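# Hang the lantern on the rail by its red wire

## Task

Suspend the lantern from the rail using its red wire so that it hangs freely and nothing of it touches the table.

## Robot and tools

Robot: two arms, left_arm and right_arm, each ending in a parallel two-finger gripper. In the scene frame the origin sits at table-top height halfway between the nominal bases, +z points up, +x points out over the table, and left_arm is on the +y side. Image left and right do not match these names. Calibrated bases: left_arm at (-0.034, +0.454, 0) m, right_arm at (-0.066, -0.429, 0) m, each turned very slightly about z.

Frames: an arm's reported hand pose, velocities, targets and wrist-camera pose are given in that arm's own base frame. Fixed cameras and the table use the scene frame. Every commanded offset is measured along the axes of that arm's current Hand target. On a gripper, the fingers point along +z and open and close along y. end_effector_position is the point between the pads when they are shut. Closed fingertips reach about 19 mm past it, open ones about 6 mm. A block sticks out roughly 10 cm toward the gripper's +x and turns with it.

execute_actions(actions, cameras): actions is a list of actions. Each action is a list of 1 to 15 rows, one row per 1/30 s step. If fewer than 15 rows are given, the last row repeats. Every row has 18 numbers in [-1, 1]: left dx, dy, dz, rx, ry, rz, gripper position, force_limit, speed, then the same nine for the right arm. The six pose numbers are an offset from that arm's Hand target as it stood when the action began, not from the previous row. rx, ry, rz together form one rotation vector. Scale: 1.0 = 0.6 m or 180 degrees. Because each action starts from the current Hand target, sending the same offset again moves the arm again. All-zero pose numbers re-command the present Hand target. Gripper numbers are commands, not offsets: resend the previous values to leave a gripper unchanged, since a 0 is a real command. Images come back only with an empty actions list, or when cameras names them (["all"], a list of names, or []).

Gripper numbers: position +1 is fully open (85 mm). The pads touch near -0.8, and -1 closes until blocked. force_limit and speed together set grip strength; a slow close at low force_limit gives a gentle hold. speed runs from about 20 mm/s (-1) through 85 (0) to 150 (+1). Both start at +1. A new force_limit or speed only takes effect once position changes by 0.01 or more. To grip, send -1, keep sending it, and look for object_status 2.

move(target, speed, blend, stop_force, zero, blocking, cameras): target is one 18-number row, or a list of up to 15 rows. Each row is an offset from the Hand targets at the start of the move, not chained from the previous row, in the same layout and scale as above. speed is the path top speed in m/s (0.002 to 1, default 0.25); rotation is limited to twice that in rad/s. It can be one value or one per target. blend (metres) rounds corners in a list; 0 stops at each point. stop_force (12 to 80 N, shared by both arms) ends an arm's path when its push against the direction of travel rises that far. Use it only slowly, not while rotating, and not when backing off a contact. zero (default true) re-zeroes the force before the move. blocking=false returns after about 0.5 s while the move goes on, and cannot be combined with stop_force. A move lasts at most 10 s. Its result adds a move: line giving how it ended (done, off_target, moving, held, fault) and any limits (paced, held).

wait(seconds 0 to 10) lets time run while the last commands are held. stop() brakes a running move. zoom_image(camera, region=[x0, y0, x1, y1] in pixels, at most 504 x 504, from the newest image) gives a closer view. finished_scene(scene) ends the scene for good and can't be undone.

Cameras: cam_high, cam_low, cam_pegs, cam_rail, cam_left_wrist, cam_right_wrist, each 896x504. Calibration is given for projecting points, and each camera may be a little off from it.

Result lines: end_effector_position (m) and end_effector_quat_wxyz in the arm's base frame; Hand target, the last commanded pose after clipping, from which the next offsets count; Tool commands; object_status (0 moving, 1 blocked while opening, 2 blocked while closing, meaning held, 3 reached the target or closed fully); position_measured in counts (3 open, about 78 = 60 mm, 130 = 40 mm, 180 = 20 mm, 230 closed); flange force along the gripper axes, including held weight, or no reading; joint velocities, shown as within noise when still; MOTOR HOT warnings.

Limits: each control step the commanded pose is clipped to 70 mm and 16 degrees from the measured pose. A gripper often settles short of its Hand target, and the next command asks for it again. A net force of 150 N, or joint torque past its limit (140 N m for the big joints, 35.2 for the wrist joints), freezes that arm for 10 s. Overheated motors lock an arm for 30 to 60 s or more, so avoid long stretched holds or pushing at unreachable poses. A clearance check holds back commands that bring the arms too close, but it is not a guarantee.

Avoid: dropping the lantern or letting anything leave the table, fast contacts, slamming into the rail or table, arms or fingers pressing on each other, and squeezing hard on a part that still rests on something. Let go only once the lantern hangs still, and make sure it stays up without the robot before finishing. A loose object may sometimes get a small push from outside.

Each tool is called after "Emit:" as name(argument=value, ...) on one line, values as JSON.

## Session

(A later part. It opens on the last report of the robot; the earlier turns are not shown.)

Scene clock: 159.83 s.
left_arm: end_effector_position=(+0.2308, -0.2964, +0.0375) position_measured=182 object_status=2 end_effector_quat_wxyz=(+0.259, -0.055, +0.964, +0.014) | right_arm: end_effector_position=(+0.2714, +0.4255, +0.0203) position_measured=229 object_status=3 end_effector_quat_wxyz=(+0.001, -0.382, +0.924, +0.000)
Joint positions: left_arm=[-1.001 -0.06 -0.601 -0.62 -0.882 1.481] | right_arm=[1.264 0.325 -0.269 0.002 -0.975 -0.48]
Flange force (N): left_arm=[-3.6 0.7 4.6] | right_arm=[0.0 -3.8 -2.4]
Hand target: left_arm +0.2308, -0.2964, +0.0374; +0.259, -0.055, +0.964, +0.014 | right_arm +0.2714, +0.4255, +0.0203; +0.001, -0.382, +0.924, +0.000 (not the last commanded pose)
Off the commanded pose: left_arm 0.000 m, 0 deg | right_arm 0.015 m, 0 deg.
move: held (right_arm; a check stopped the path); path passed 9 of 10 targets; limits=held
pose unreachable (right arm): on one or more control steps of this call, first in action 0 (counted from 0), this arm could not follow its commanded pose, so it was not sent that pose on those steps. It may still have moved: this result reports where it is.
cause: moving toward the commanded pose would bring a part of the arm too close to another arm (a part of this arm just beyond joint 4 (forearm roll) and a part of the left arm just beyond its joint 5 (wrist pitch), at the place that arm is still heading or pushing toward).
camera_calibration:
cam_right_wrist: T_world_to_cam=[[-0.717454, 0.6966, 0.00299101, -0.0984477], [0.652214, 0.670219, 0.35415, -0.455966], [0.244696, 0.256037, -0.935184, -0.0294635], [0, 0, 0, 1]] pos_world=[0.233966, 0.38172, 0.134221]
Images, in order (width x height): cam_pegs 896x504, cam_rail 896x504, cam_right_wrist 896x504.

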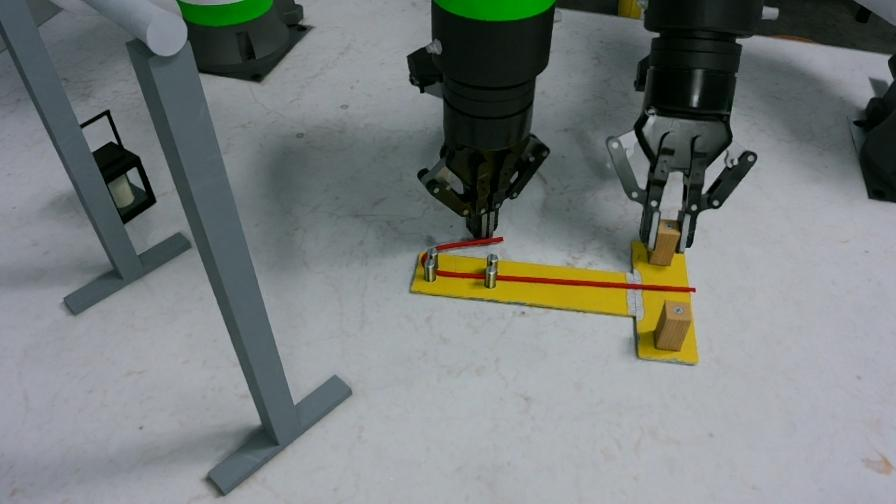

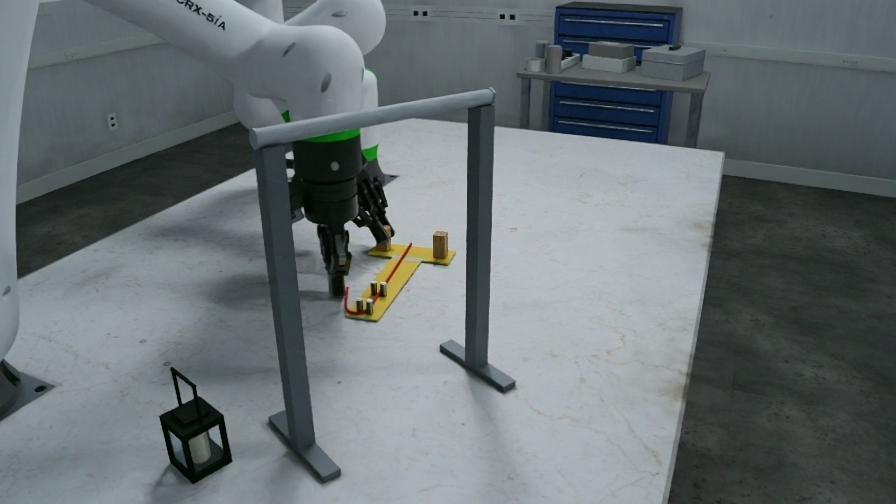

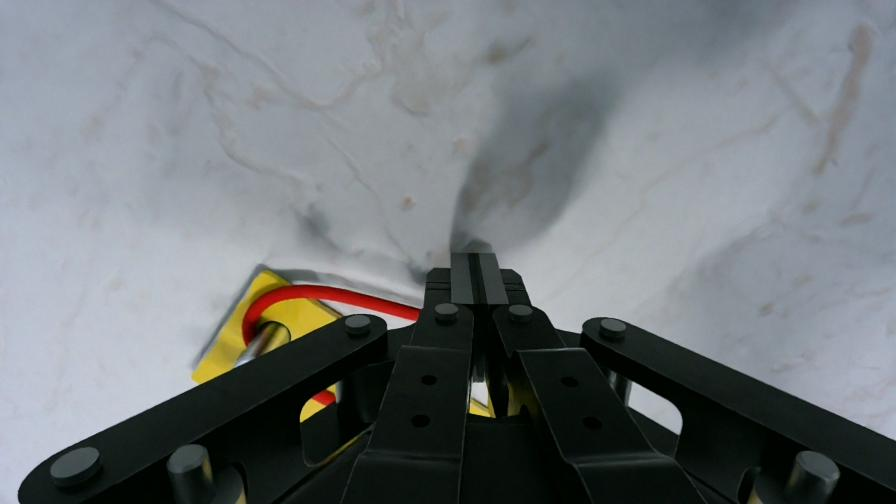

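Emit:
move(target=[[0,0,0,0,0,0,-1,0.5,-1,-0.0177,-0.0203,0,0,0,0,-0.8,0,-0.5],[0,0,0,0,0,0,-1,0.5,-1,0.021,0.007,0,0,0,0,-0.8,0,-0.5],[0,0,0,0,0,0,-1,0.5,-1,0.021,0.007,-0.2,0,0,0,-0.8,0,-0.5]], speed=[0.06,0.06,0.15], cameras=["cam_right_wrist","cam_pegs"])

Scene clock: 166.47 s.
left_arm: end_effector_position=(+0.2308, -0.2964, +0.0374) position_measured=182 object_status=2 end_effector_quat_wxyz=(+0.259, -0.055, +0.964, +0.014) | right_arm: end_effector_position=(+0.2593, +0.4195, +0.1403) position_measured=229 object_status=3 end_effector_quat_wxyz=(+0.001, -0.382, +0.924, +0.000)
Joint positions: left_arm=[-1.001 -0.06 -0.601 -0.62 -0.882 1.481] | right_arm=[1.285 0.166 -0.158 0.001 -1.246 -0.5]
Flange force (N): left_arm=[-0.3 -0.4 3.5] | right_arm=[-4.0 -4.9 -3.4]
Hand target: left_arm +0.2308, -0.2964, +0.0374; +0.259, -0.055, +0.964, +0.014 | right_arm +0.2593, +0.4195, +0.1402; +0.001, -0.382, +0.924, +0.000
Off the commanded pose: left_arm 0.000 m, 0 deg | right_arm 0.000 m, 0 deg.
move: done
camera_calibration:
cam_right_wrist: T_world_to_cam=[[-0.717443, 0.69661, 0.00314584, -0.103354], [0.652231, 0.670137, 0.354275, -0.486591], [0.244683, 0.256224, -0.935136, 0.0872706], [0, 0, 0, 1]] pos_world=[0.221866, 0.37572, 0.254322]
Images, in order (width x height): cam_pegs 896x504, cam_right_wrist 896x504.

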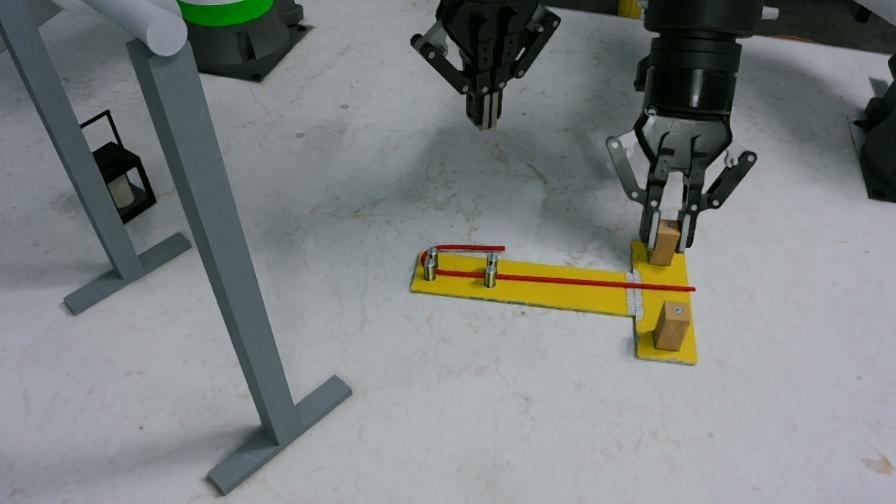

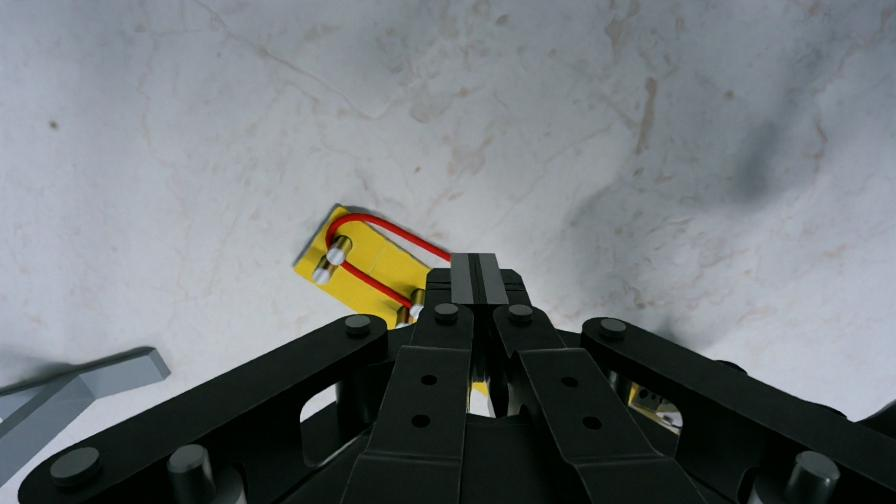

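Emit:
move(target=[0,0,0,0,0,0,-1,0.5,-1,-0.0592,-0.0155,0.1,0,0,-0.331,-0.376,0,-0.5], speed=0.2, cameras=["cam_right_wrist","cam_pegs"])

Scene clock: 181.40 s.
left_arm: end_effector_position=(+0.2308, -0.2964, +0.0374) position_measured=182 object_status=2 end_effector_quat_wxyz=(+0.259, -0.055, +0.964, +0.014) | right_arm: end_effector_position=(+0.2911, +0.4381, +0.0803) position_measured=176 object_status=3 end_effector_quat_wxyz=(-0.001, +0.791, -0.612, +0.000)
Joint positions: left_arm=[-1.001 -0.06 -0.601 -0.62 -0.882 1.481] | right_arm=[1.235 0.299 -0.144 0.001 -1.127 0.589]
Flange force (N): left_arm=[-0.6 0.7 3.4] | right_arm=[2.7 -5.2 -2.9]
Hand target: left_arm +0.2308, -0.2964, +0.0374; +0.259, -0.055, +0.964, +0.014 | right_arm +0.2911, +0.4381, +0.0803; -0.001, +0.791, -0.612, +0.000
Off the commanded pose: left_arm 0.000 m, 0 deg | right_arm 0.000 m, 0 deg.
move: done
camera_calibration:
cam_right_wrist: T_world_to_cam=[[-0.963979, -0.265968, 0.0024019, 0.400138], [-0.248033, 0.90216, 0.352969, -0.337949], [-0.0960454, 0.339658, -0.935632, 0.081325], [0, 0, 0, 1]] pos_world=[0.309713, 0.383686, 0.194415]
Images, in order (width x height): cam_pegs 896x504, cam_right_wrist 896x504.

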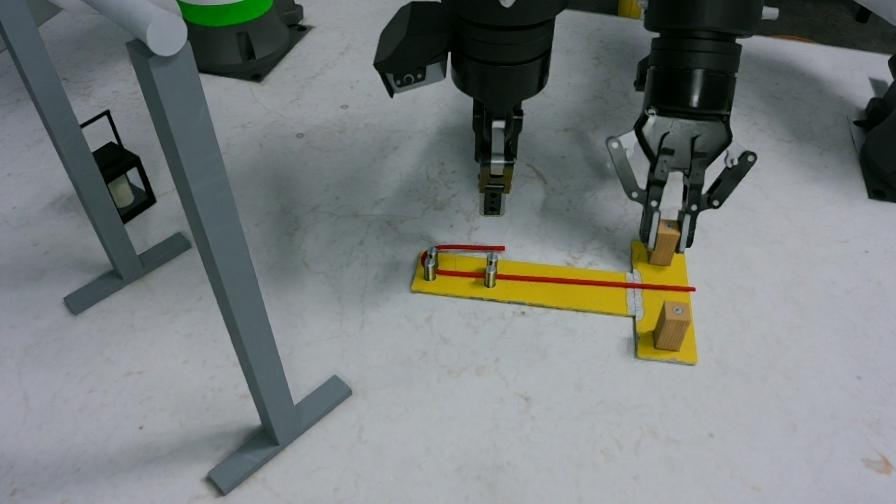

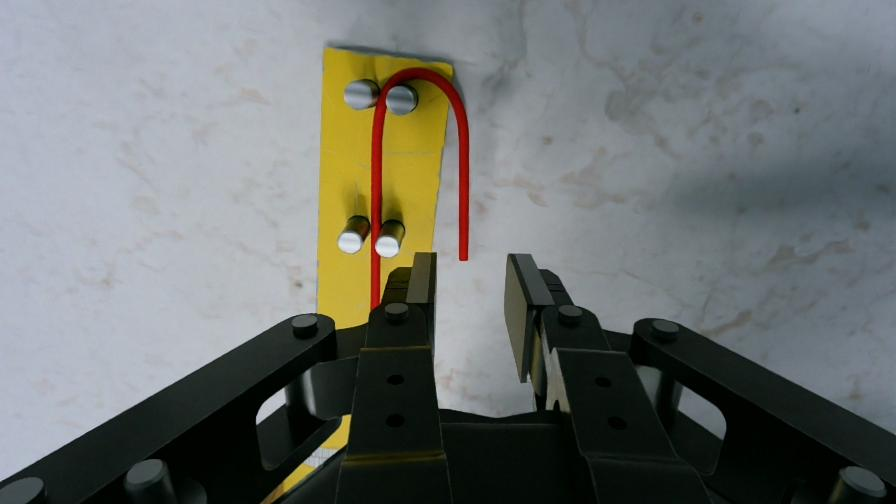

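Emit:
move(target=[0,0,0,0,0,0,-1,0.5,-1,0.0053,0.003,0.0978,0,0,0,-0.376,0,-0.5], speed=0.08, cameras=["cam_right_wrist"])

Emit:
execute_actions(actions=[[[0,0,0,0,0,0,-1,0.5,-1,0,0,0,0,0,0,-1,0,-1]],[[0,0,0,0,0,0,-1,0.5,-1,0,0,0,0,0,0,-1,0,-1]],[[0,0,0,0,0,0,-1,0.5,-1,0,0,0,0,0,0,-1,0,-1]]], cameras=["cam_right_wrist"])

Scene clock: 188.97 s.
left_arm: end_effector_position=(+0.2308, -0.2964, +0.0374) position_measured=182 object_status=2 end_effector_quat_wxyz=(+0.259, -0.055, +0.964, +0.014) | right_arm: end_effector_position=(+0.2907, +0.4366, +0.0577) position_measured=176 object_status=3 end_effector_quat_wxyz=(+0.000, +0.791, -0.612, +0.000)
Joint positions: left_arm=[-1.001 -0.06 -0.601 -0.62 -0.882 1.481] | right_arm=[1.234 0.321 -0.174 0.001 -1.076 0.59]
Flange force (N): left_arm=[-0.3 0.3 3.2] | right_arm=[1.8 -6.8 -2.5]
Hand target: left_arm +0.2308, -0.2964, +0.0374; +0.259, -0.055, +0.964, +0.014 | right_arm +0.2907, +0.4366, +0.0578; +0.000, +0.791, -0.612, +0.000 (not the last commanded pose)
Off the commanded pose: left_arm 0.000 m, 0 deg | right_arm 0.036 m, 0 deg.
move: held (right_arm; a check stopped the path); limits=held
pose unreachable (right arm): on one or more control steps of this call, first in action 0 (counted from 0), this arm could not follow its commanded pose, so it was not sent that pose on those steps. It may still have moved: this result reports where it is.
cause: moving toward the commanded pose would bring a part of the arm too close to another arm (a part of this arm just beyond joint 4 (forearm roll) and a part of the left arm just beyond its joint 5 (wrist pitch), along the way the arms are being sent, or toward where that arm still pushes).
camera_calibration:
cam_right_wrist: T_world_to_cam=[[-0.964003, -0.265878, 0.00277511, 0.399439], [-0.247823, 0.902224, 0.352953, -0.328871], [-0.0963463, 0.33956, -0.935637, 0.0607593], [0, 0, 0, 1]] pos_world=[0.309412, 0.382286, 0.171816]
Images, in order (width x height): cam_right_wrist 896x504.

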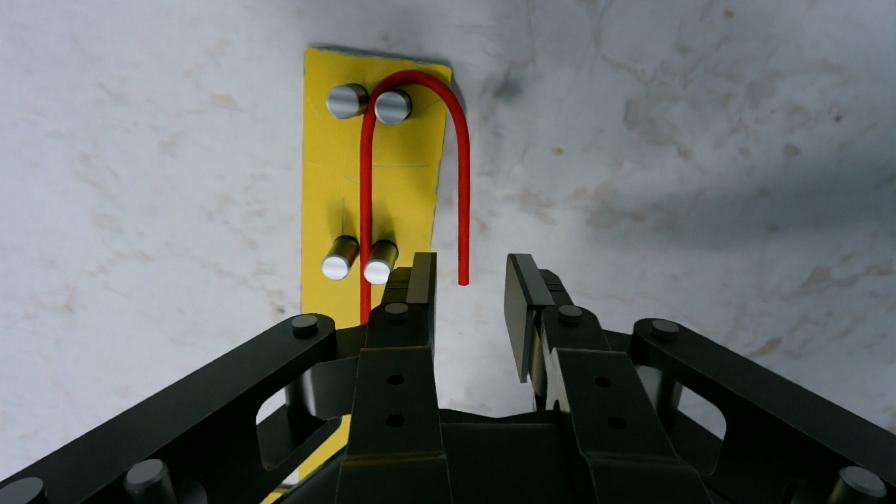

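Scene clock: 190.67 s.
left_arm: end_effector_position=(+0.2308, -0.2964, +0.0374) position_measured=182 object_status=2 end_effector_quat_wxyz=(+0.259, -0.055, +0.964, +0.014) | right_arm: end_effector_position=(+0.2907, +0.4366, +0.0578) position_measured=231 object_status=3 end_effector_quat_wxyz=(+0.000, +0.791, -0.612, +0.000)
Joint positions: left_arm=[-1.001 -0.06 -0.601 -0.62 -0.882 1.481] | right_arm=[1.234 0.321 -0.173 0.001 -1.076 0.59]
Flange force (N): left_arm=[-0.7 1.0 3.0] | right_arm=[2.6 -5.5 -2.7]
Flange force at the end of the 1st action (N): left_arm=[-0.6 0.6 3.3] | right_arm=[3.0 -5.4 -3.0]
Flange force at the end of the 2nd action (N): left_arm=[-0.5 0.8 3.3] | right_arm=[2.7 -5.5 -2.7]
Hand target: left_arm +0.2308, -0.2964, +0.0374; +0.259, -0.055, +0.964, +0.014 | right_arm +0.2907, +0.4366, +0.0578; +0.000, +0.791, -0.612, +0.000
Off the commanded pose: left_arm 0.000 m, 0 deg | right_arm 0.000 m, 0 deg.
camera_calibration:
cam_right_wrist: T_world_to_cam=[[-0.963981, -0.265957, 0.00264119, 0.399485], [-0.247944, 0.902199, 0.35293, -0.328855], [-0.096247, 0.339563, -0.935646, 0.0608219], [0, 0, 0, 1]] pos_world=[0.309412, 0.382286, 0.171916]
Images, in order (width x height): cam_right_wrist 896x504.

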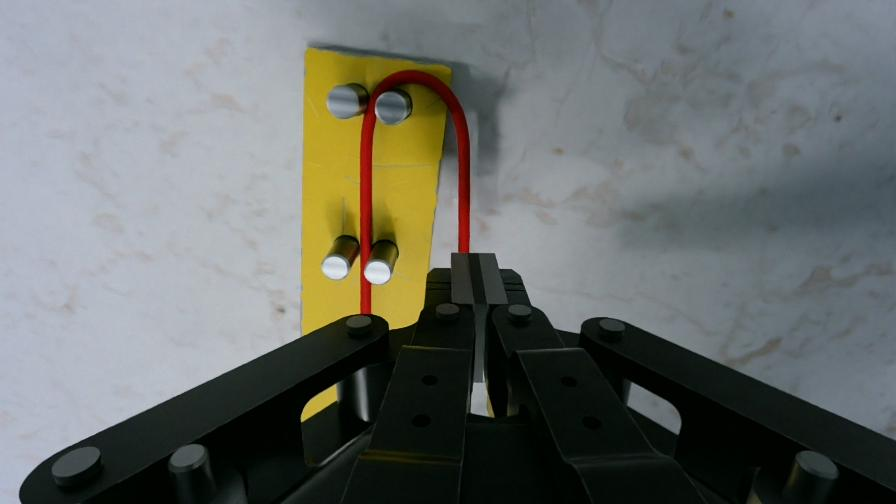

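Emit:
move(target=[[0,0,0,0,0,0,-1,0.5,-1,0,0,0,0,0,0,-0.376,0,-0.5],[0,0,0,0,0,0,-1,0.5,-1,0.0397,0,0,0,0,0,-0.376,0,-0.5],[0,0,0,0,0,0,-1,0.5,-1,0.0397,0,0.06,0,0,0,-0.376,0,-0.5]], speed=0.1, cameras=["cam_right_wrist"])

Scene clock: 198.27 s.
left_arm: end_effector_position=(+0.2307, -0.2964, +0.0374) position_measured=182 object_status=2 end_effector_quat_wxyz=(+0.259, -0.055, +0.964, +0.014) | right_arm: end_effector_position=(+0.2968, +0.4137, +0.0220) position_measured=176 object_status=3 end_effector_quat_wxyz=(-0.001, +0.791, -0.612, +0.000)
Joint positions: left_arm=[-1.001 -0.06 -0.601 -0.62 -0.882 1.481] | right_arm=[1.207 0.333 -0.255 0.001 -0.982 0.617]
Flange force (N): left_arm=[4.3 -3.6 21.0] | right_arm=[17.7 14.6 -78.2]
Hand target: left_arm +0.2308, -0.2964, +0.0374; +0.259, -0.055, +0.964, +0.014 | right_arm +0.2968, +0.4136, +0.0218; +0.000, +0.791, -0.612, +0.000
Off the commanded pose: left_arm 0.000 m, 0 deg | right_arm 0.000 m, 0 deg.
move: done
camera_calibration:
cam_right_wrist: T_world_to_cam=[[-0.963968, -0.266008, 0.00243289, 0.399289], [-0.248036, 0.902071, 0.353194, -0.293907], [-0.0961469, 0.339864, -0.935547, 0.0354667], [0, 0, 0, 1]] pos_world=[0.315412, 0.359286, 0.136016]
Images, in order (width x height): cam_right_wrist 896x504.

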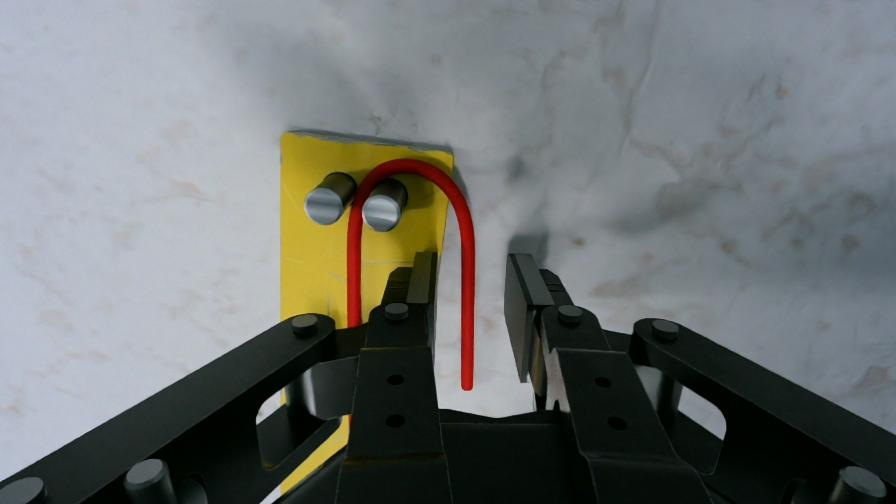

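Emit:
move(target=[0,0,0,0,0,0,-1,0.5,-1,0,0,-0.0065,0,0,0,-0.376,0,-0.5], speed=0.03)

Emit:
execute_actions(actions=[[[0,0,0,0,0,0,-1,0.5,-1,0,0,0,0,0,0,-1,0,-1]],[[0,0,0,0,0,0,-1,0.5,-1,0,0,0,0,0,0,-1,0,-1]],[[0,0,0,0,0,0,-1,0.5,-1,0,0,0,0,0,0,-1,0,-1]]], cameras=["cam_right_wrist"])

Scene clock: 201.57 s.
left_arm: end_effector_position=(+0.2308, -0.2965, +0.0375) position_measured=182 object_status=2 end_effector_quat_wxyz=(+0.259, -0.055, +0.964, +0.014) | right_arm: end_effector_position=(+0.2967, +0.4136, +0.0257) position_measured=176 object_status=3 end_effector_quat_wxyz=(+0.000, +0.791, -0.612, +0.000)
Joint positions: left_arm=[-1.001 -0.06 -0.601 -0.62 -0.882 1.481] | right_arm=[1.207 0.327 -0.252 0.001 -0.991 0.617]
Flange force (N): left_arm=[-0.7 1.0 3.3] | right_arm=[3.0 -5.9 -3.0]
Hand target: left_arm +0.2308, -0.2964, +0.0374; +0.259, -0.055, +0.964, +0.014 | right_arm +0.2967, +0.4136, +0.0257; +0.000, +0.791, -0.612, +0.000
Off the commanded pose: left_arm 0.000 m, 0 deg | right_arm 0.000 m, 0 deg.
move: done

Scene clock: 203.27 s.
left_arm: end_effector_position=(+0.2308, -0.2964, +0.0374) position_measured=182 object_status=2 end_effector_quat_wxyz=(+0.259, -0.055, +0.964, +0.014) | right_arm: end_effector_position=(+0.2968, +0.4136, +0.0257) position_measured=231 object_status=3 end_effector_quat_wxyz=(-0.001, +0.791, -0.612, +0.000)
Joint positions: left_arm=[-1.001 -0.06 -0.601 -0.62 -0.882 1.481] | right_arm=[1.207 0.327 -0.252 0.001 -0.991 0.617]
Flange force (N): left_arm=[1.1 0.4 4.3] | right_arm=[2.8 -6.0 -5.2]
Flange force at the end of the 1st action (N): left_arm=[-0.7 0.5 3.1] | right_arm=[3.4 -5.2 -3.1]
Flange force at the end of the 2nd action (N): left_arm=[1.6 0.8 1.5] | right_arm=[3.3 -8.6 -2.8]
Hand target: left_arm +0.2308, -0.2964, +0.0374; +0.259, -0.055, +0.964, +0.014 | right_arm +0.2967, +0.4136, +0.0257; +0.000, +0.791, -0.612, +0.000
Off the commanded pose: left_arm 0.000 m, 0 deg | right_arm 0.000 m, 0 deg.
camera_calibration:
cam_right_wrist: T_world_to_cam=[[-0.963993, -0.265915, 0.00252621, 0.399242], [-0.247938, 0.902177, 0.352991, -0.295291], [-0.0961447, 0.339655, -0.935623, 0.0391064], [0, 0, 0, 1]] pos_world=[0.315413, 0.359286, 0.139815]
Images, in order (width x height): cam_right_wrist 896x504.

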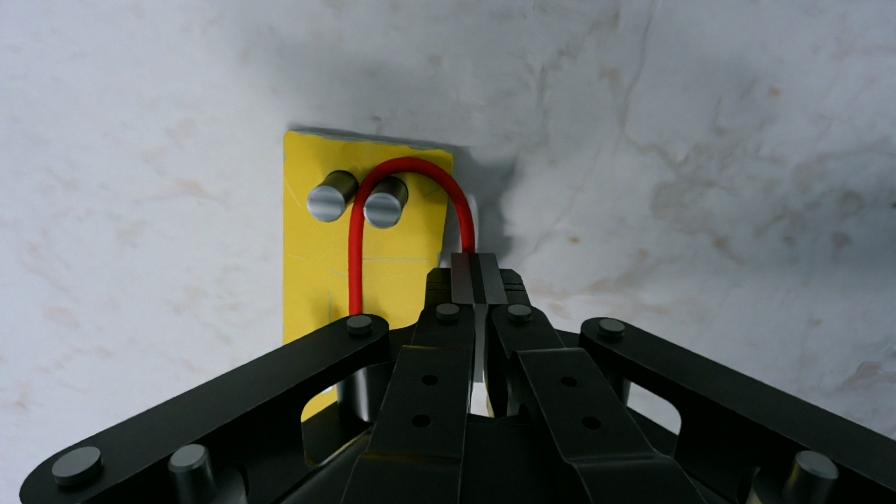

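Emit:
move(target=[0,0,0,0,0,0,-1,0.5,-1,-0.0167,0,-0.01,0,0,0,-0.6,0,-0.5], speed=0.05, cameras=["cam_right_wrist","cam_low","cam_pegs"])

Emit:
zoom_image(camera="cam_pegs", region=[390, 180, 570, 320])

Emit:
zoom_image(camera="cam_right_wrist", region=[270, 100, 620, 400])

Scene clock: 248.70 s.
left_arm: end_effector_position=(+0.2308, -0.2964, +0.0374) position_measured=182 object_status=2 end_effector_quat_wxyz=(+0.259, -0.055, +0.964, +0.014) | right_arm: end_effector_position=(+0.2942, +0.4233, +0.0317) position_measured=205 object_status=3 end_effector_quat_wxyz=(+0.000, +0.791, -0.612, +0.000)
Joint positions: left_arm=[-1.001 -0.06 -0.601 -0.62 -0.882 1.481] | right_arm=[1.219 0.333 -0.227 0.001 -1.01 0.605]
Flange force (N): left_arm=[-0.6 0.5 3.2] | right_arm=[3.2 -5.4 -2.9]
Hand target: left_arm +0.2308, -0.2964, +0.0374; +0.259, -0.055, +0.964, +0.014 | right_arm +0.2942, +0.4233, +0.0317; +0.000, +0.791, -0.612, +0.000
Off the commanded pose: left_arm 0.000 m, 0 deg | right_arm 0.000 m, 0 deg.
move: done
camera_calibration:
cam_right_wrist: T_world_to_cam=[[-0.963981, -0.265957, 0.00264119, 0.399391], [-0.247944, 0.902199, 0.35293, -0.306777], [-0.096247, 0.339563, -0.935646, 0.0412546], [0, 0, 0, 1]] pos_world=[0.312912, 0.368986, 0.145816]
Images, in order (width x height): cam_low 896x504, cam_pegs 896x504, cam_right_wrist 896x504.

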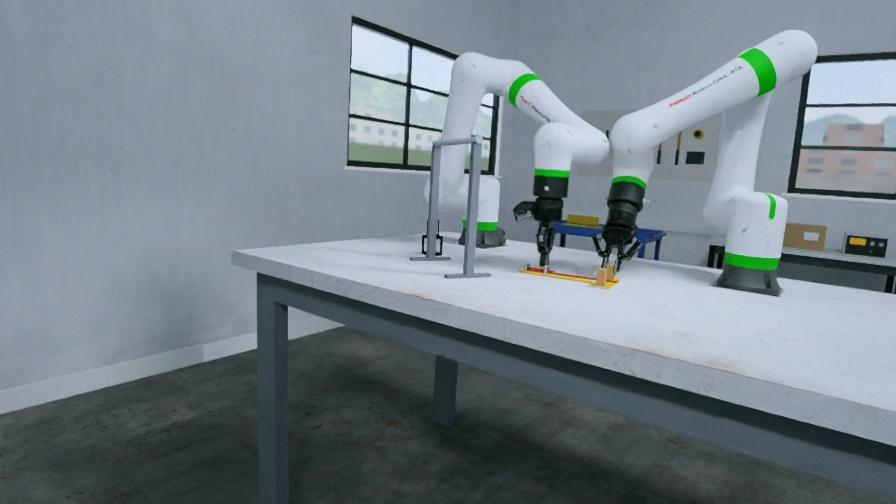

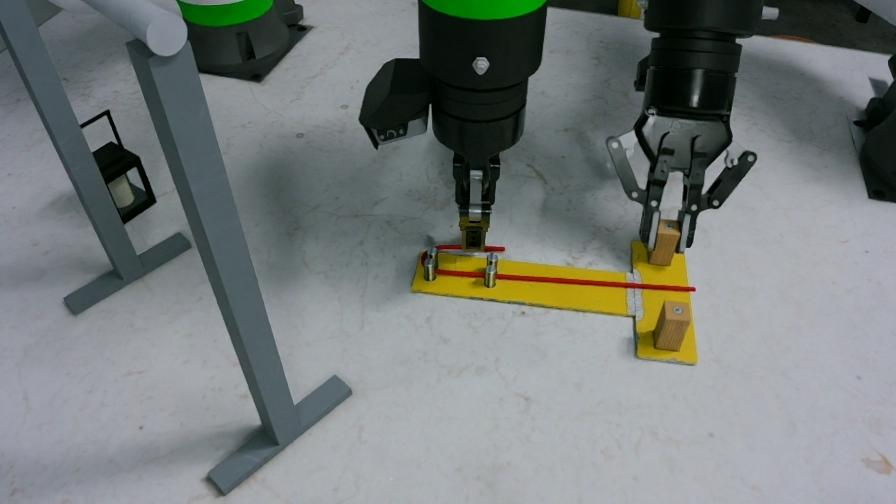

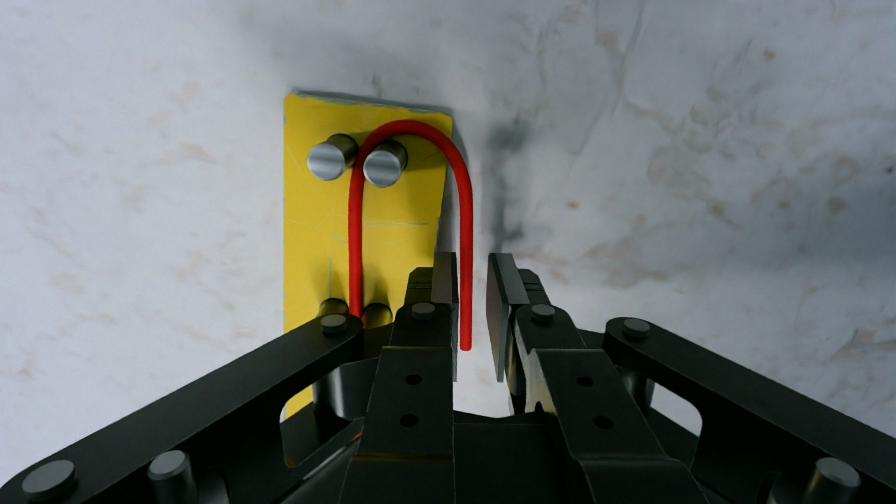

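Scaled by 2.800.

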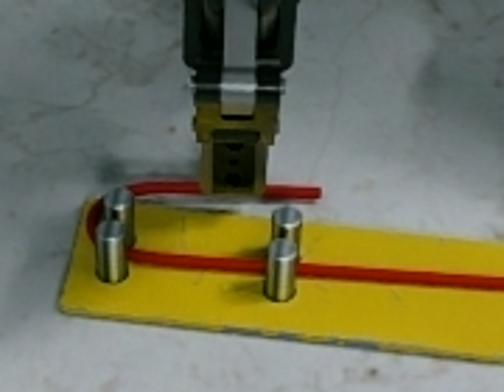

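Scaled by 1.440.

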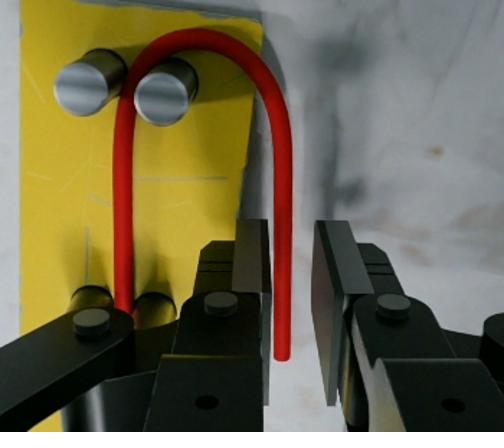

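Emit:
move(target=[0,0,0,0,0,0,-1,0.5,-1,0,0,0.0165,0,0,0,-0.6,0,-0.5], speed=0.015, stop_force=15, cameras=["cam_right_wrist"])

Scene clock: 252.70 s.
left_arm: end_effector_position=(+0.2308, -0.2964, +0.0374) position_measured=182 object_status=2 end_effector_quat_wxyz=(+0.259, -0.055, +0.964, +0.014) | right_arm: end_effector_position=(+0.2943, +0.4234, +0.0224) position_measured=205 object_status=3 end_effector_quat_wxyz=(-0.001, +0.791, -0.612, +0.000)
Joint positions: left_arm=[-1.001 -0.06 -0.601 -0.62 -0.882 1.481] | right_arm=[1.219 0.346 -0.235 0.002 -0.989 0.605]
Flange force (N): left_arm=[1.9 -2.2 12.8] | right_arm=[5.4 4.4 -35.4]
Hand target: left_arm +0.2308, -0.2964, +0.0374; +0.259, -0.055, +0.964, +0.014 | right_arm +0.2943, +0.4234, +0.0224; -0.001, +0.791, -0.612, +0.000 (not the last commanded pose)
Off the commanded pose: left_arm 0.000 m, 0 deg | right_arm 0.001 m, 0 deg.
move: contact (right_arm)
camera_calibration:
cam_right_wrist: T_world_to_cam=[[-0.963936, -0.266124, 0.00220899, 0.399619], [-0.248238, 0.90208, 0.35303, -0.303311], [-0.0959426, 0.33975, -0.935609, 0.0322987], [0, 0, 0, 1]] pos_world=[0.313012, 0.368985, 0.136414]
Images, in order (width x height): cam_right_wrist 896x504.

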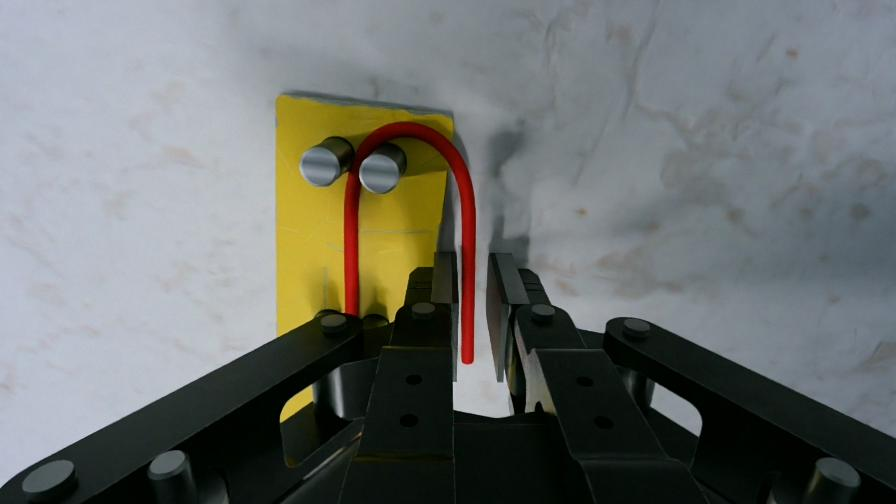

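Emit:
move(target=[0,0,0,0,0,0,-1,0.5,-1,0,0,-0.0015,0,0,0,-0.6,0,-0.5], speed=0.03)

Emit:
execute_actions(actions=[[[0,0,0,0,0,0,-1,0.5,-1,0,0,0,0,0,0,-1,0,-1]],[[0,0,0,0,0,0,-1,0.5,-1,0,0,0,0,0,0,-1,0,-1]],[[0,0,0,0,0,0,-1,0.5,-1,0,0,0,0,0,0,-1,0,-1]]], cameras=["cam_right_wrist"])

Scene clock: 257.27 s.
left_arm: end_effector_position=(+0.2308, -0.2964, +0.0375) position_measured=182 object_status=2 end_effector_quat_wxyz=(+0.259, -0.055, +0.964, +0.014) | right_arm: end_effector_position=(+0.2942, +0.4233, +0.0232) position_measured=205 object_status=3 end_effector_quat_wxyz=(-0.001, +0.791, -0.612, +0.000)
Joint positions: left_arm=[-1.001 -0.06 -0.601 -0.62 -0.882 1.481] | right_arm=[1.219 0.345 -0.234 0.001 -0.991 0.605]
Flange force (N): left_arm=[0.3 0.0 6.1] | right_arm=[2.3 -5.2 -5.7]
Hand target: left_arm +0.2308, -0.2964, +0.0374; +0.259, -0.055, +0.964, +0.014 | right_arm +0.2943, +0.4234, +0.0233; -0.001, +0.791, -0.612, +0.000
Off the commanded pose: left_arm 0.000 m, 0 deg | right_arm 0.000 m, 0 deg.
move: done

Scene clock: 258.97 s.
left_arm: end_effector_position=(+0.2308, -0.2964, +0.0375) position_measured=182 object_status=2 end_effector_quat_wxyz=(+0.259, -0.055, +0.964, +0.014) | right_arm: end_effector_position=(+0.2943, +0.4234, +0.0233) position_measured=226 object_status=2 end_effector_quat_wxyz=(-0.001, +0.791, -0.612, +0.000)
Joint positions: left_arm=[-1.001 -0.06 -0.601 -0.62 -0.882 1.481] | right_arm=[1.219 0.345 -0.234 0.001 -0.991 0.605]
Flange force (N): left_arm=[1.5 0.1 1.8] | right_arm=[2.9 -7.8 -2.8]
Flange force at the end of the 1st action (N): left_arm=[1.2 0.5 2.1] | right_arm=[3.3 -7.5 -2.9]
Flange force at the end of the 2nd action (N): left_arm=[1.8 -0.4 2.2] | right_arm=[3.4 -7.1 -2.9]
Hand target: left_arm +0.2308, -0.2964, +0.0374; +0.259, -0.055, +0.964, +0.014 | right_arm +0.2943, +0.4234, +0.0233; -0.001, +0.791, -0.612, +0.000
Off the commanded pose: left_arm 0.000 m, 0 deg | right_arm 0.000 m, 0 deg.
camera_calibration:
cam_right_wrist: T_world_to_cam=[[-0.963957, -0.266046, 0.00234284, 0.39948], [-0.248117, 0.902104, 0.353053, -0.303704], [-0.0960419, 0.339747, -0.9356, 0.0331628], [0, 0, 0, 1]] pos_world=[0.312912, 0.368985, 0.137315]
Images, in order (width x height): cam_right_wrist 896x504.

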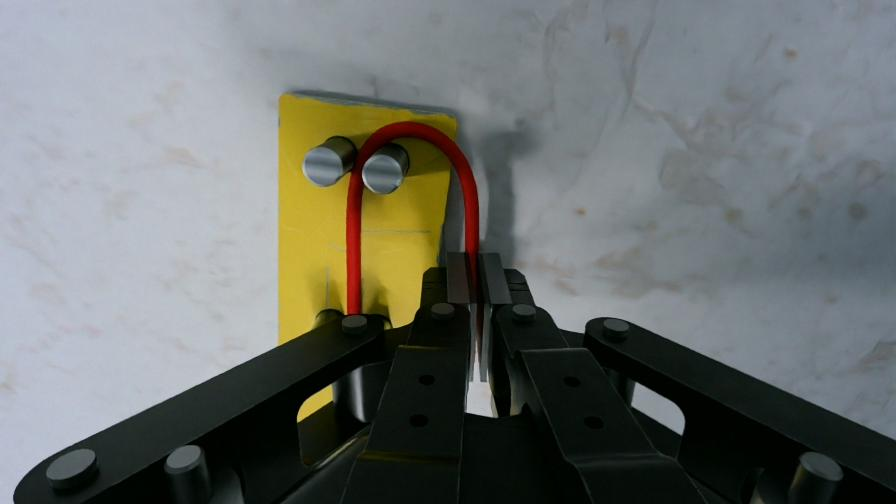

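Emit:
move(target=[0,0,0,0,0,0,-1,0.5,-1,0.1242,0.0143,0,0,0,0,-1,0,-1], speed=0.05, cameras=["cam_right_wrist","cam_pegs"])

Scene clock: 271.20 s.
left_arm: end_effector_position=(+0.2308, -0.2964, +0.0374) position_measured=182 object_status=2 end_effector_quat_wxyz=(+0.259, -0.055, +0.964, +0.014) | right_arm: end_effector_position=(+0.3047, +0.3491, +0.0232) position_measured=226 object_status=2 end_effector_quat_wxyz=(-0.001, +0.791, -0.612, +0.000)
Joint positions: left_arm=[-1.001 -0.06 -0.601 -0.62 -0.882 1.481] | right_arm=[1.138 0.23 -0.387 0.001 -0.953 0.686]
Flange force (N): left_arm=[-0.5 -0.1 3.8] | right_arm=[4.0 -6.2 -3.2]
Hand target: left_arm +0.2308, -0.2964, +0.0374; +0.259, -0.055, +0.964, +0.014 | right_arm +0.3047, +0.3491, +0.0232; -0.001, +0.791, -0.612, +0.000
Off the commanded pose: left_arm 0.000 m, 0 deg | right_arm 0.000 m, 0 deg.
move: done
camera_calibration:
cam_right_wrist: T_world_to_cam=[[-0.963951, -0.26607, 0.00233358, 0.389867], [-0.248139, 0.902085, 0.353086, -0.234154], [-0.096051, 0.339779, -0.935588, 0.0593723], [0, 0, 0, 1]] pos_world=[0.323412, 0.294785, 0.137315]
Images, in order (width x height): cam_pegs 896x504, cam_right_wrist 896x504.

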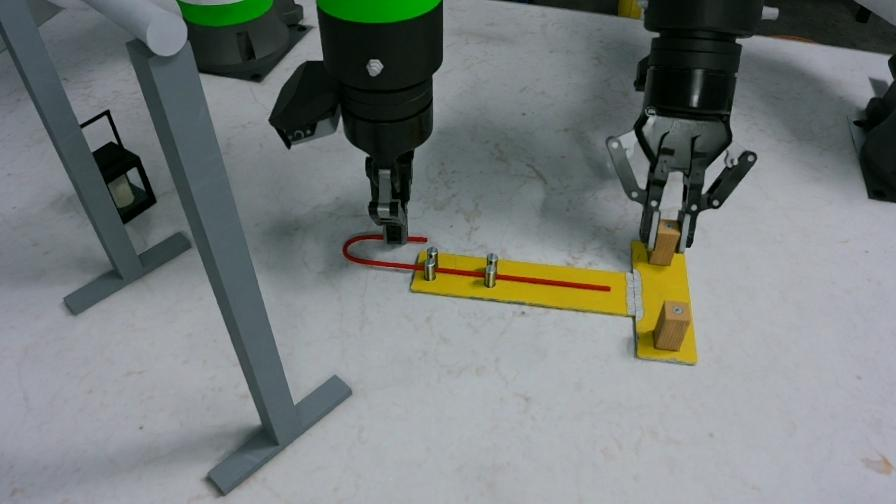

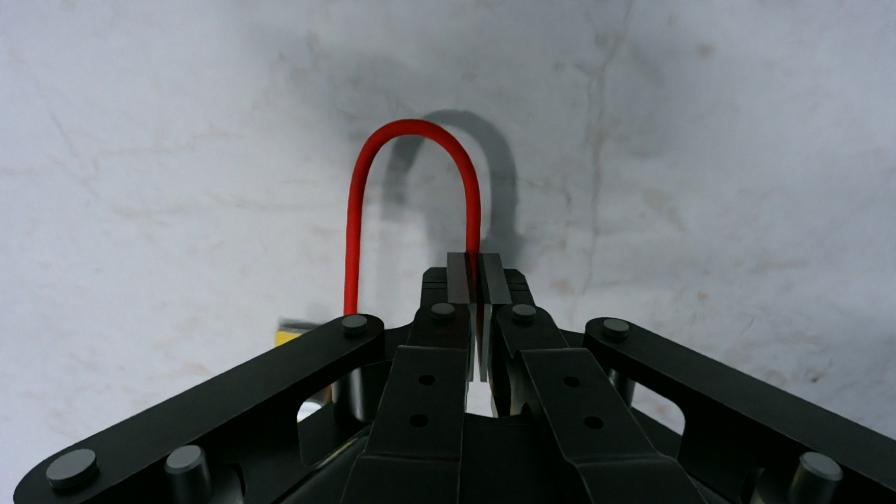

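Emit:
execute_actions(actions=[[[0,0,0,0,0,0,-0.2,0,0,0,0,0,0,0,0,-0.376,0,-0.5]],[[0,0,0,0,0,0,-0.2,0,0,0,0,0,0,0,0,-0.376,0,-0.5]]])

Emit:
move(target=[0,0,0,0,-0.0667,0,-0.2,0,0,0,0,-0.16,0,0,0,-0.376,0,-0.5], speed=0.15, cameras=["cam_right_wrist","cam_pegs","cam_left_wrist"])

Scene clock: 294.73 s.
left_arm: end_effector_position=(+0.2308, -0.2964, +0.0374) position_measured=154 object_status=3 end_effector_quat_wxyz=(+0.259, -0.055, +0.964, +0.014) | right_arm: end_effector_position=(+0.3047, +0.3491, +0.0232) position_measured=176 object_status=3 end_effector_quat_wxyz=(-0.001, +0.791, -0.612, +0.000)
Joint positions: left_arm=[-1.001 -0.06 -0.601 -0.62 -0.882 1.481] | right_arm=[1.138 0.23 -0.387 0.001 -0.953 0.686]
Flange force (N): left_arm=[-1.3 0.7 1.3] | right_arm=[4.4 -5.5 -3.2]
Flange force at the end of the 1st action (N): left_arm=[-1.3 0.2 0.9] | right_arm=[4.2 -5.5 -3.3]
Hand target: left_arm +0.2308, -0.2964, +0.0374; +0.259, -0.055, +0.964, +0.014 | right_arm +0.3047, +0.3491, +0.0232; -0.001, +0.791, -0.612, +0.000
Off the commanded pose: left_arm 0.000 m, 0 deg | right_arm 0.000 m, 0 deg.

Scene clock: 295.80 s.
left_arm: end_effector_position=(+0.2308, -0.2964, +0.0375) position_measured=154 object_status=3 end_effector_quat_wxyz=(+0.358, -0.053, +0.932, +0.020) | right_arm: end_effector_position=(+0.3046, +0.3490, +0.1193) position_measured=176 object_status=3 end_effector_quat_wxyz=(-0.001, +0.791, -0.612, +0.001)
Joint positions: left_arm=[-1.24 0.028 -0.57 -0.887 -1.003 1.865] | right_arm=[1.139 0.111 -0.273 0.001 -1.186 0.686]
Flange force (N): left_arm=[0.1 -1.2 0.9] | right_arm=[3.8 -5.8 -2.9]
Hand target: left_arm +0.2308, -0.2964, +0.0374; +0.358, -0.053, +0.932, +0.020 | right_arm +0.3046, +0.3491, +0.1192; -0.001, +0.791, -0.612, +0.000
Off the commanded pose: left_arm 0.000 m, 0 deg | right_arm 0.000 m, 0 deg.
move: done
camera_calibration:
cam_left_wrist: T_world_to_cam=[[-0.133235, 0.991084, 0.0000622892, 0.330417], [0.482419, 0.0647983, 0.873541, -0.102579], [0.865748, 0.116416, -0.486751, -0.0151589], [0, 0, 0, 1]] pos_world=[0.106633, -0.31906, 0.0822078]
cam_right_wrist: T_world_to_cam=[[-0.963936, -0.266124, 0.00220899, 0.389464], [-0.248238, 0.90208, 0.35303, -0.267963], [-0.0959426, 0.33975, -0.935609, 0.149181], [0, 0, 0, 1]] pos_world=[0.323212, 0.294685, 0.233314]
Images, in order (width x height): cam_pegs 896x504, cam_left_wrist 896x504, cam_right_wrist 896x504.

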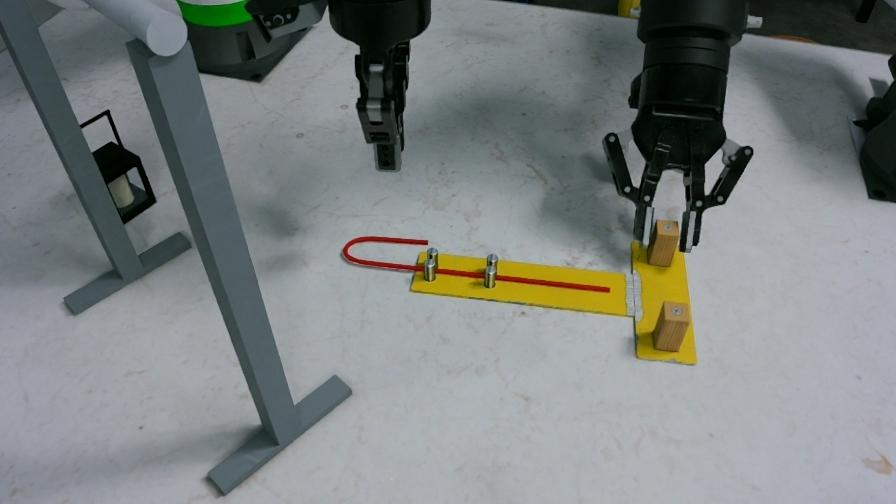

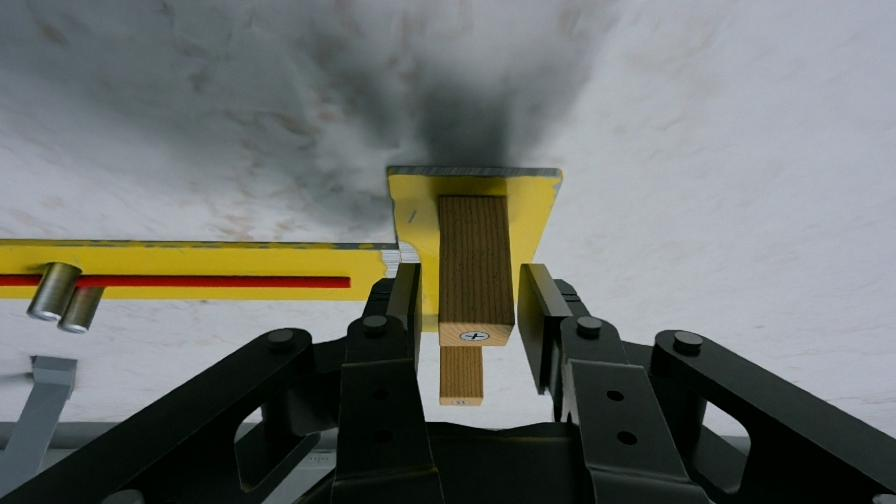

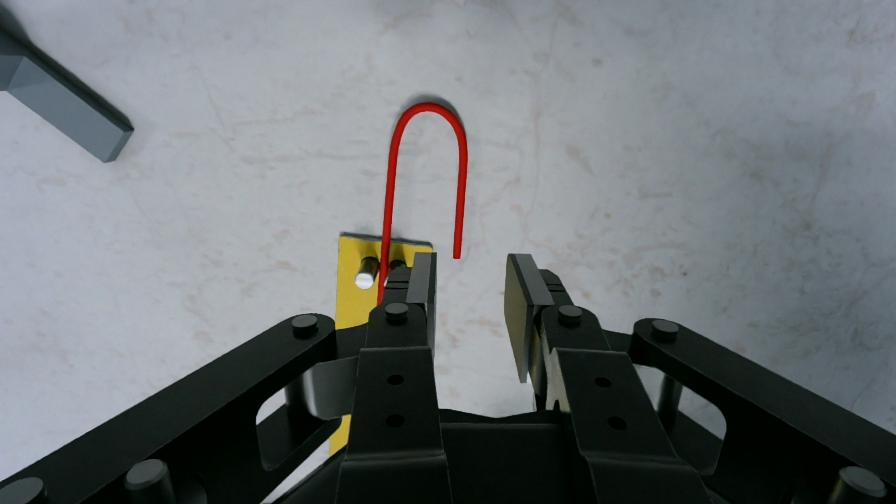

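Emit:
move(target=[0,0,0,0,0,0,-1,0.5,-1,-0.2577,-0.0863,0.0822,0,0,0.035,-0.376,0,-0.5], speed=0.15, cameras=["cam_right_wrist","cam_pegs","cam_left_wrist"])

Scene clock: 300.93 s.
left_arm: end_effector_position=(+0.2308, -0.2964, +0.0375) position_measured=182 object_status=0 end_effector_quat_wxyz=(+0.358, -0.053, +0.932, +0.020) | right_arm: end_effector_position=(+0.3072, +0.3912, +0.1064) position_measured=176 object_status=3 end_effector_quat_wxyz=(-0.001, +0.782, -0.623, +0.000)
Joint positions: left_arm=[-1.24 0.028 -0.57 -0.887 -1.003 1.865] | right_arm=[1.17 0.205 -0.195 0.001 -1.169 0.626]
Flange force (N): left_arm=[-4.8 0.5 -9.8] | right_arm=[3.3 -6.2 -3.3]
Hand target: left_arm +0.2308, -0.2964, +0.0374; +0.358, -0.053, +0.932, +0.020 | right_arm +0.3072, +0.3912, +0.1065; -0.001, +0.782, -0.623, +0.000 (not the last commanded pose)
Off the commanded pose: left_arm 0.000 m, 0 deg | right_arm 0.126 m, 5 deg.
move: held (right_arm; a check stopped the path); limits=held
pose unreachable (right arm): on one or more control steps of this call, first in action 0 (counted from 0), this arm could not follow its commanded pose, so it was not sent that pose on those steps. It may still have moved: this result reports where it is.
cause: moving toward the commanded pose would bring a part of the arm too close to another arm (a part of this arm just beyond joint 4 (forearm roll) and a part of the left arm just beyond its joint 4 (forearm roll), 18 mm apart when this arm was first held).
camera_calibration:
cam_left_wrist: T_world_to_cam=[[-0.133241, 0.991084, 0.000050435, 0.330418], [0.482341, 0.0648011, 0.873583, -0.102573], [0.865791, 0.116421, -0.486674, -0.0151683], [0, 0, 0, 1]] pos_world=[0.106633, -0.31906, 0.0822076]
cam_right_wrist: T_world_to_cam=[[-0.971153, -0.238446, 0.00217715, 0.394626], [-0.222294, 0.9086, 0.353597, -0.311476], [-0.0862918, 0.342913, -0.935395, 0.118921], [0, 0, 0, 1]] pos_world=[0.324265, 0.336324, 0.220516]
Images, in order (width x height): cam_pegs 896x504, cam_left_wrist 896x504, cam_right_wrist 896x504.

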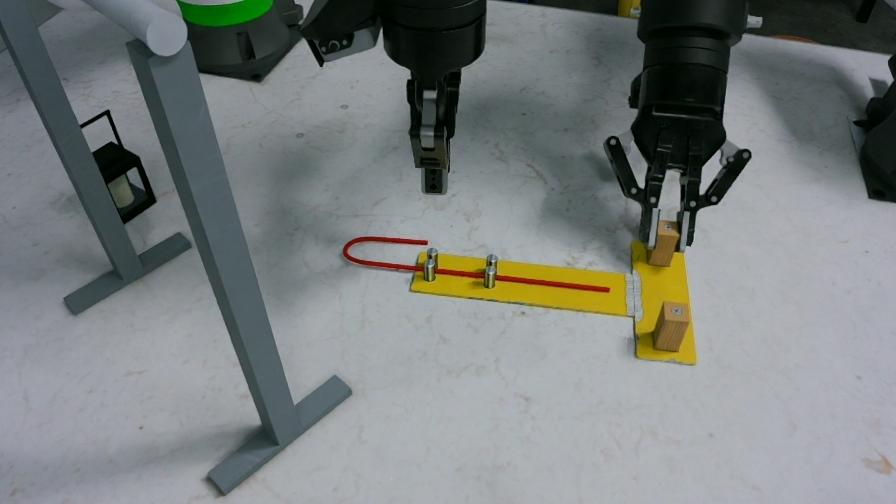

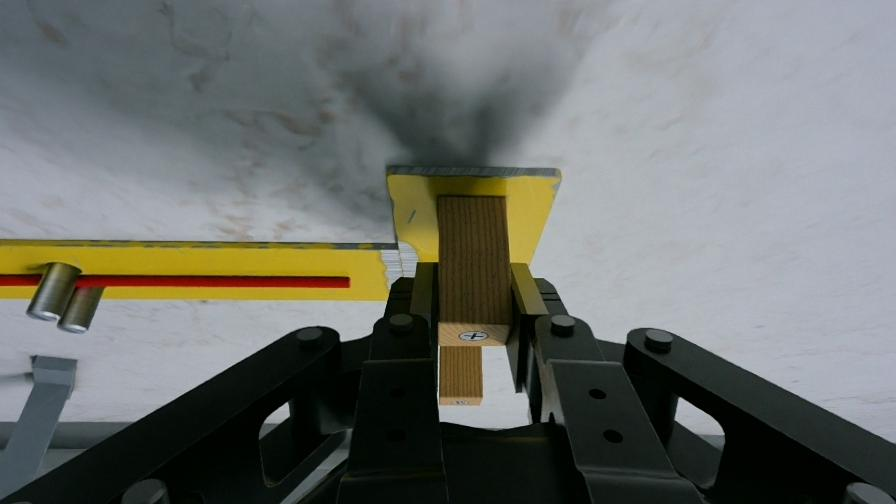

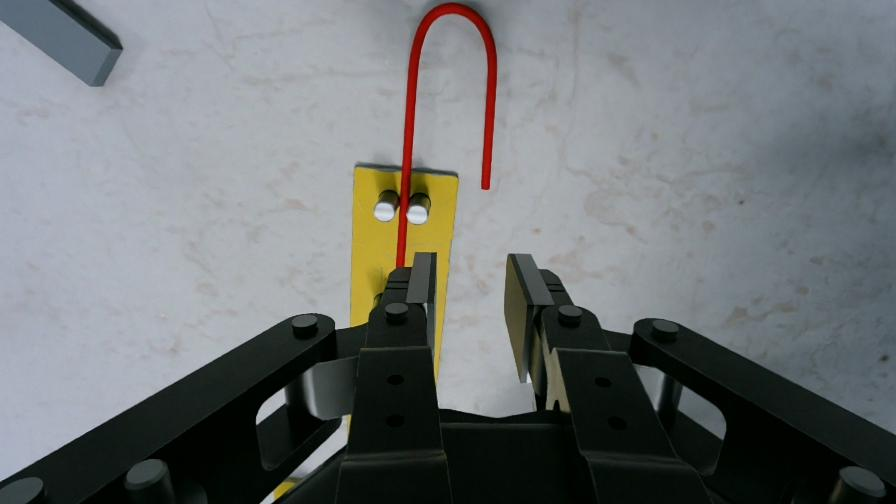

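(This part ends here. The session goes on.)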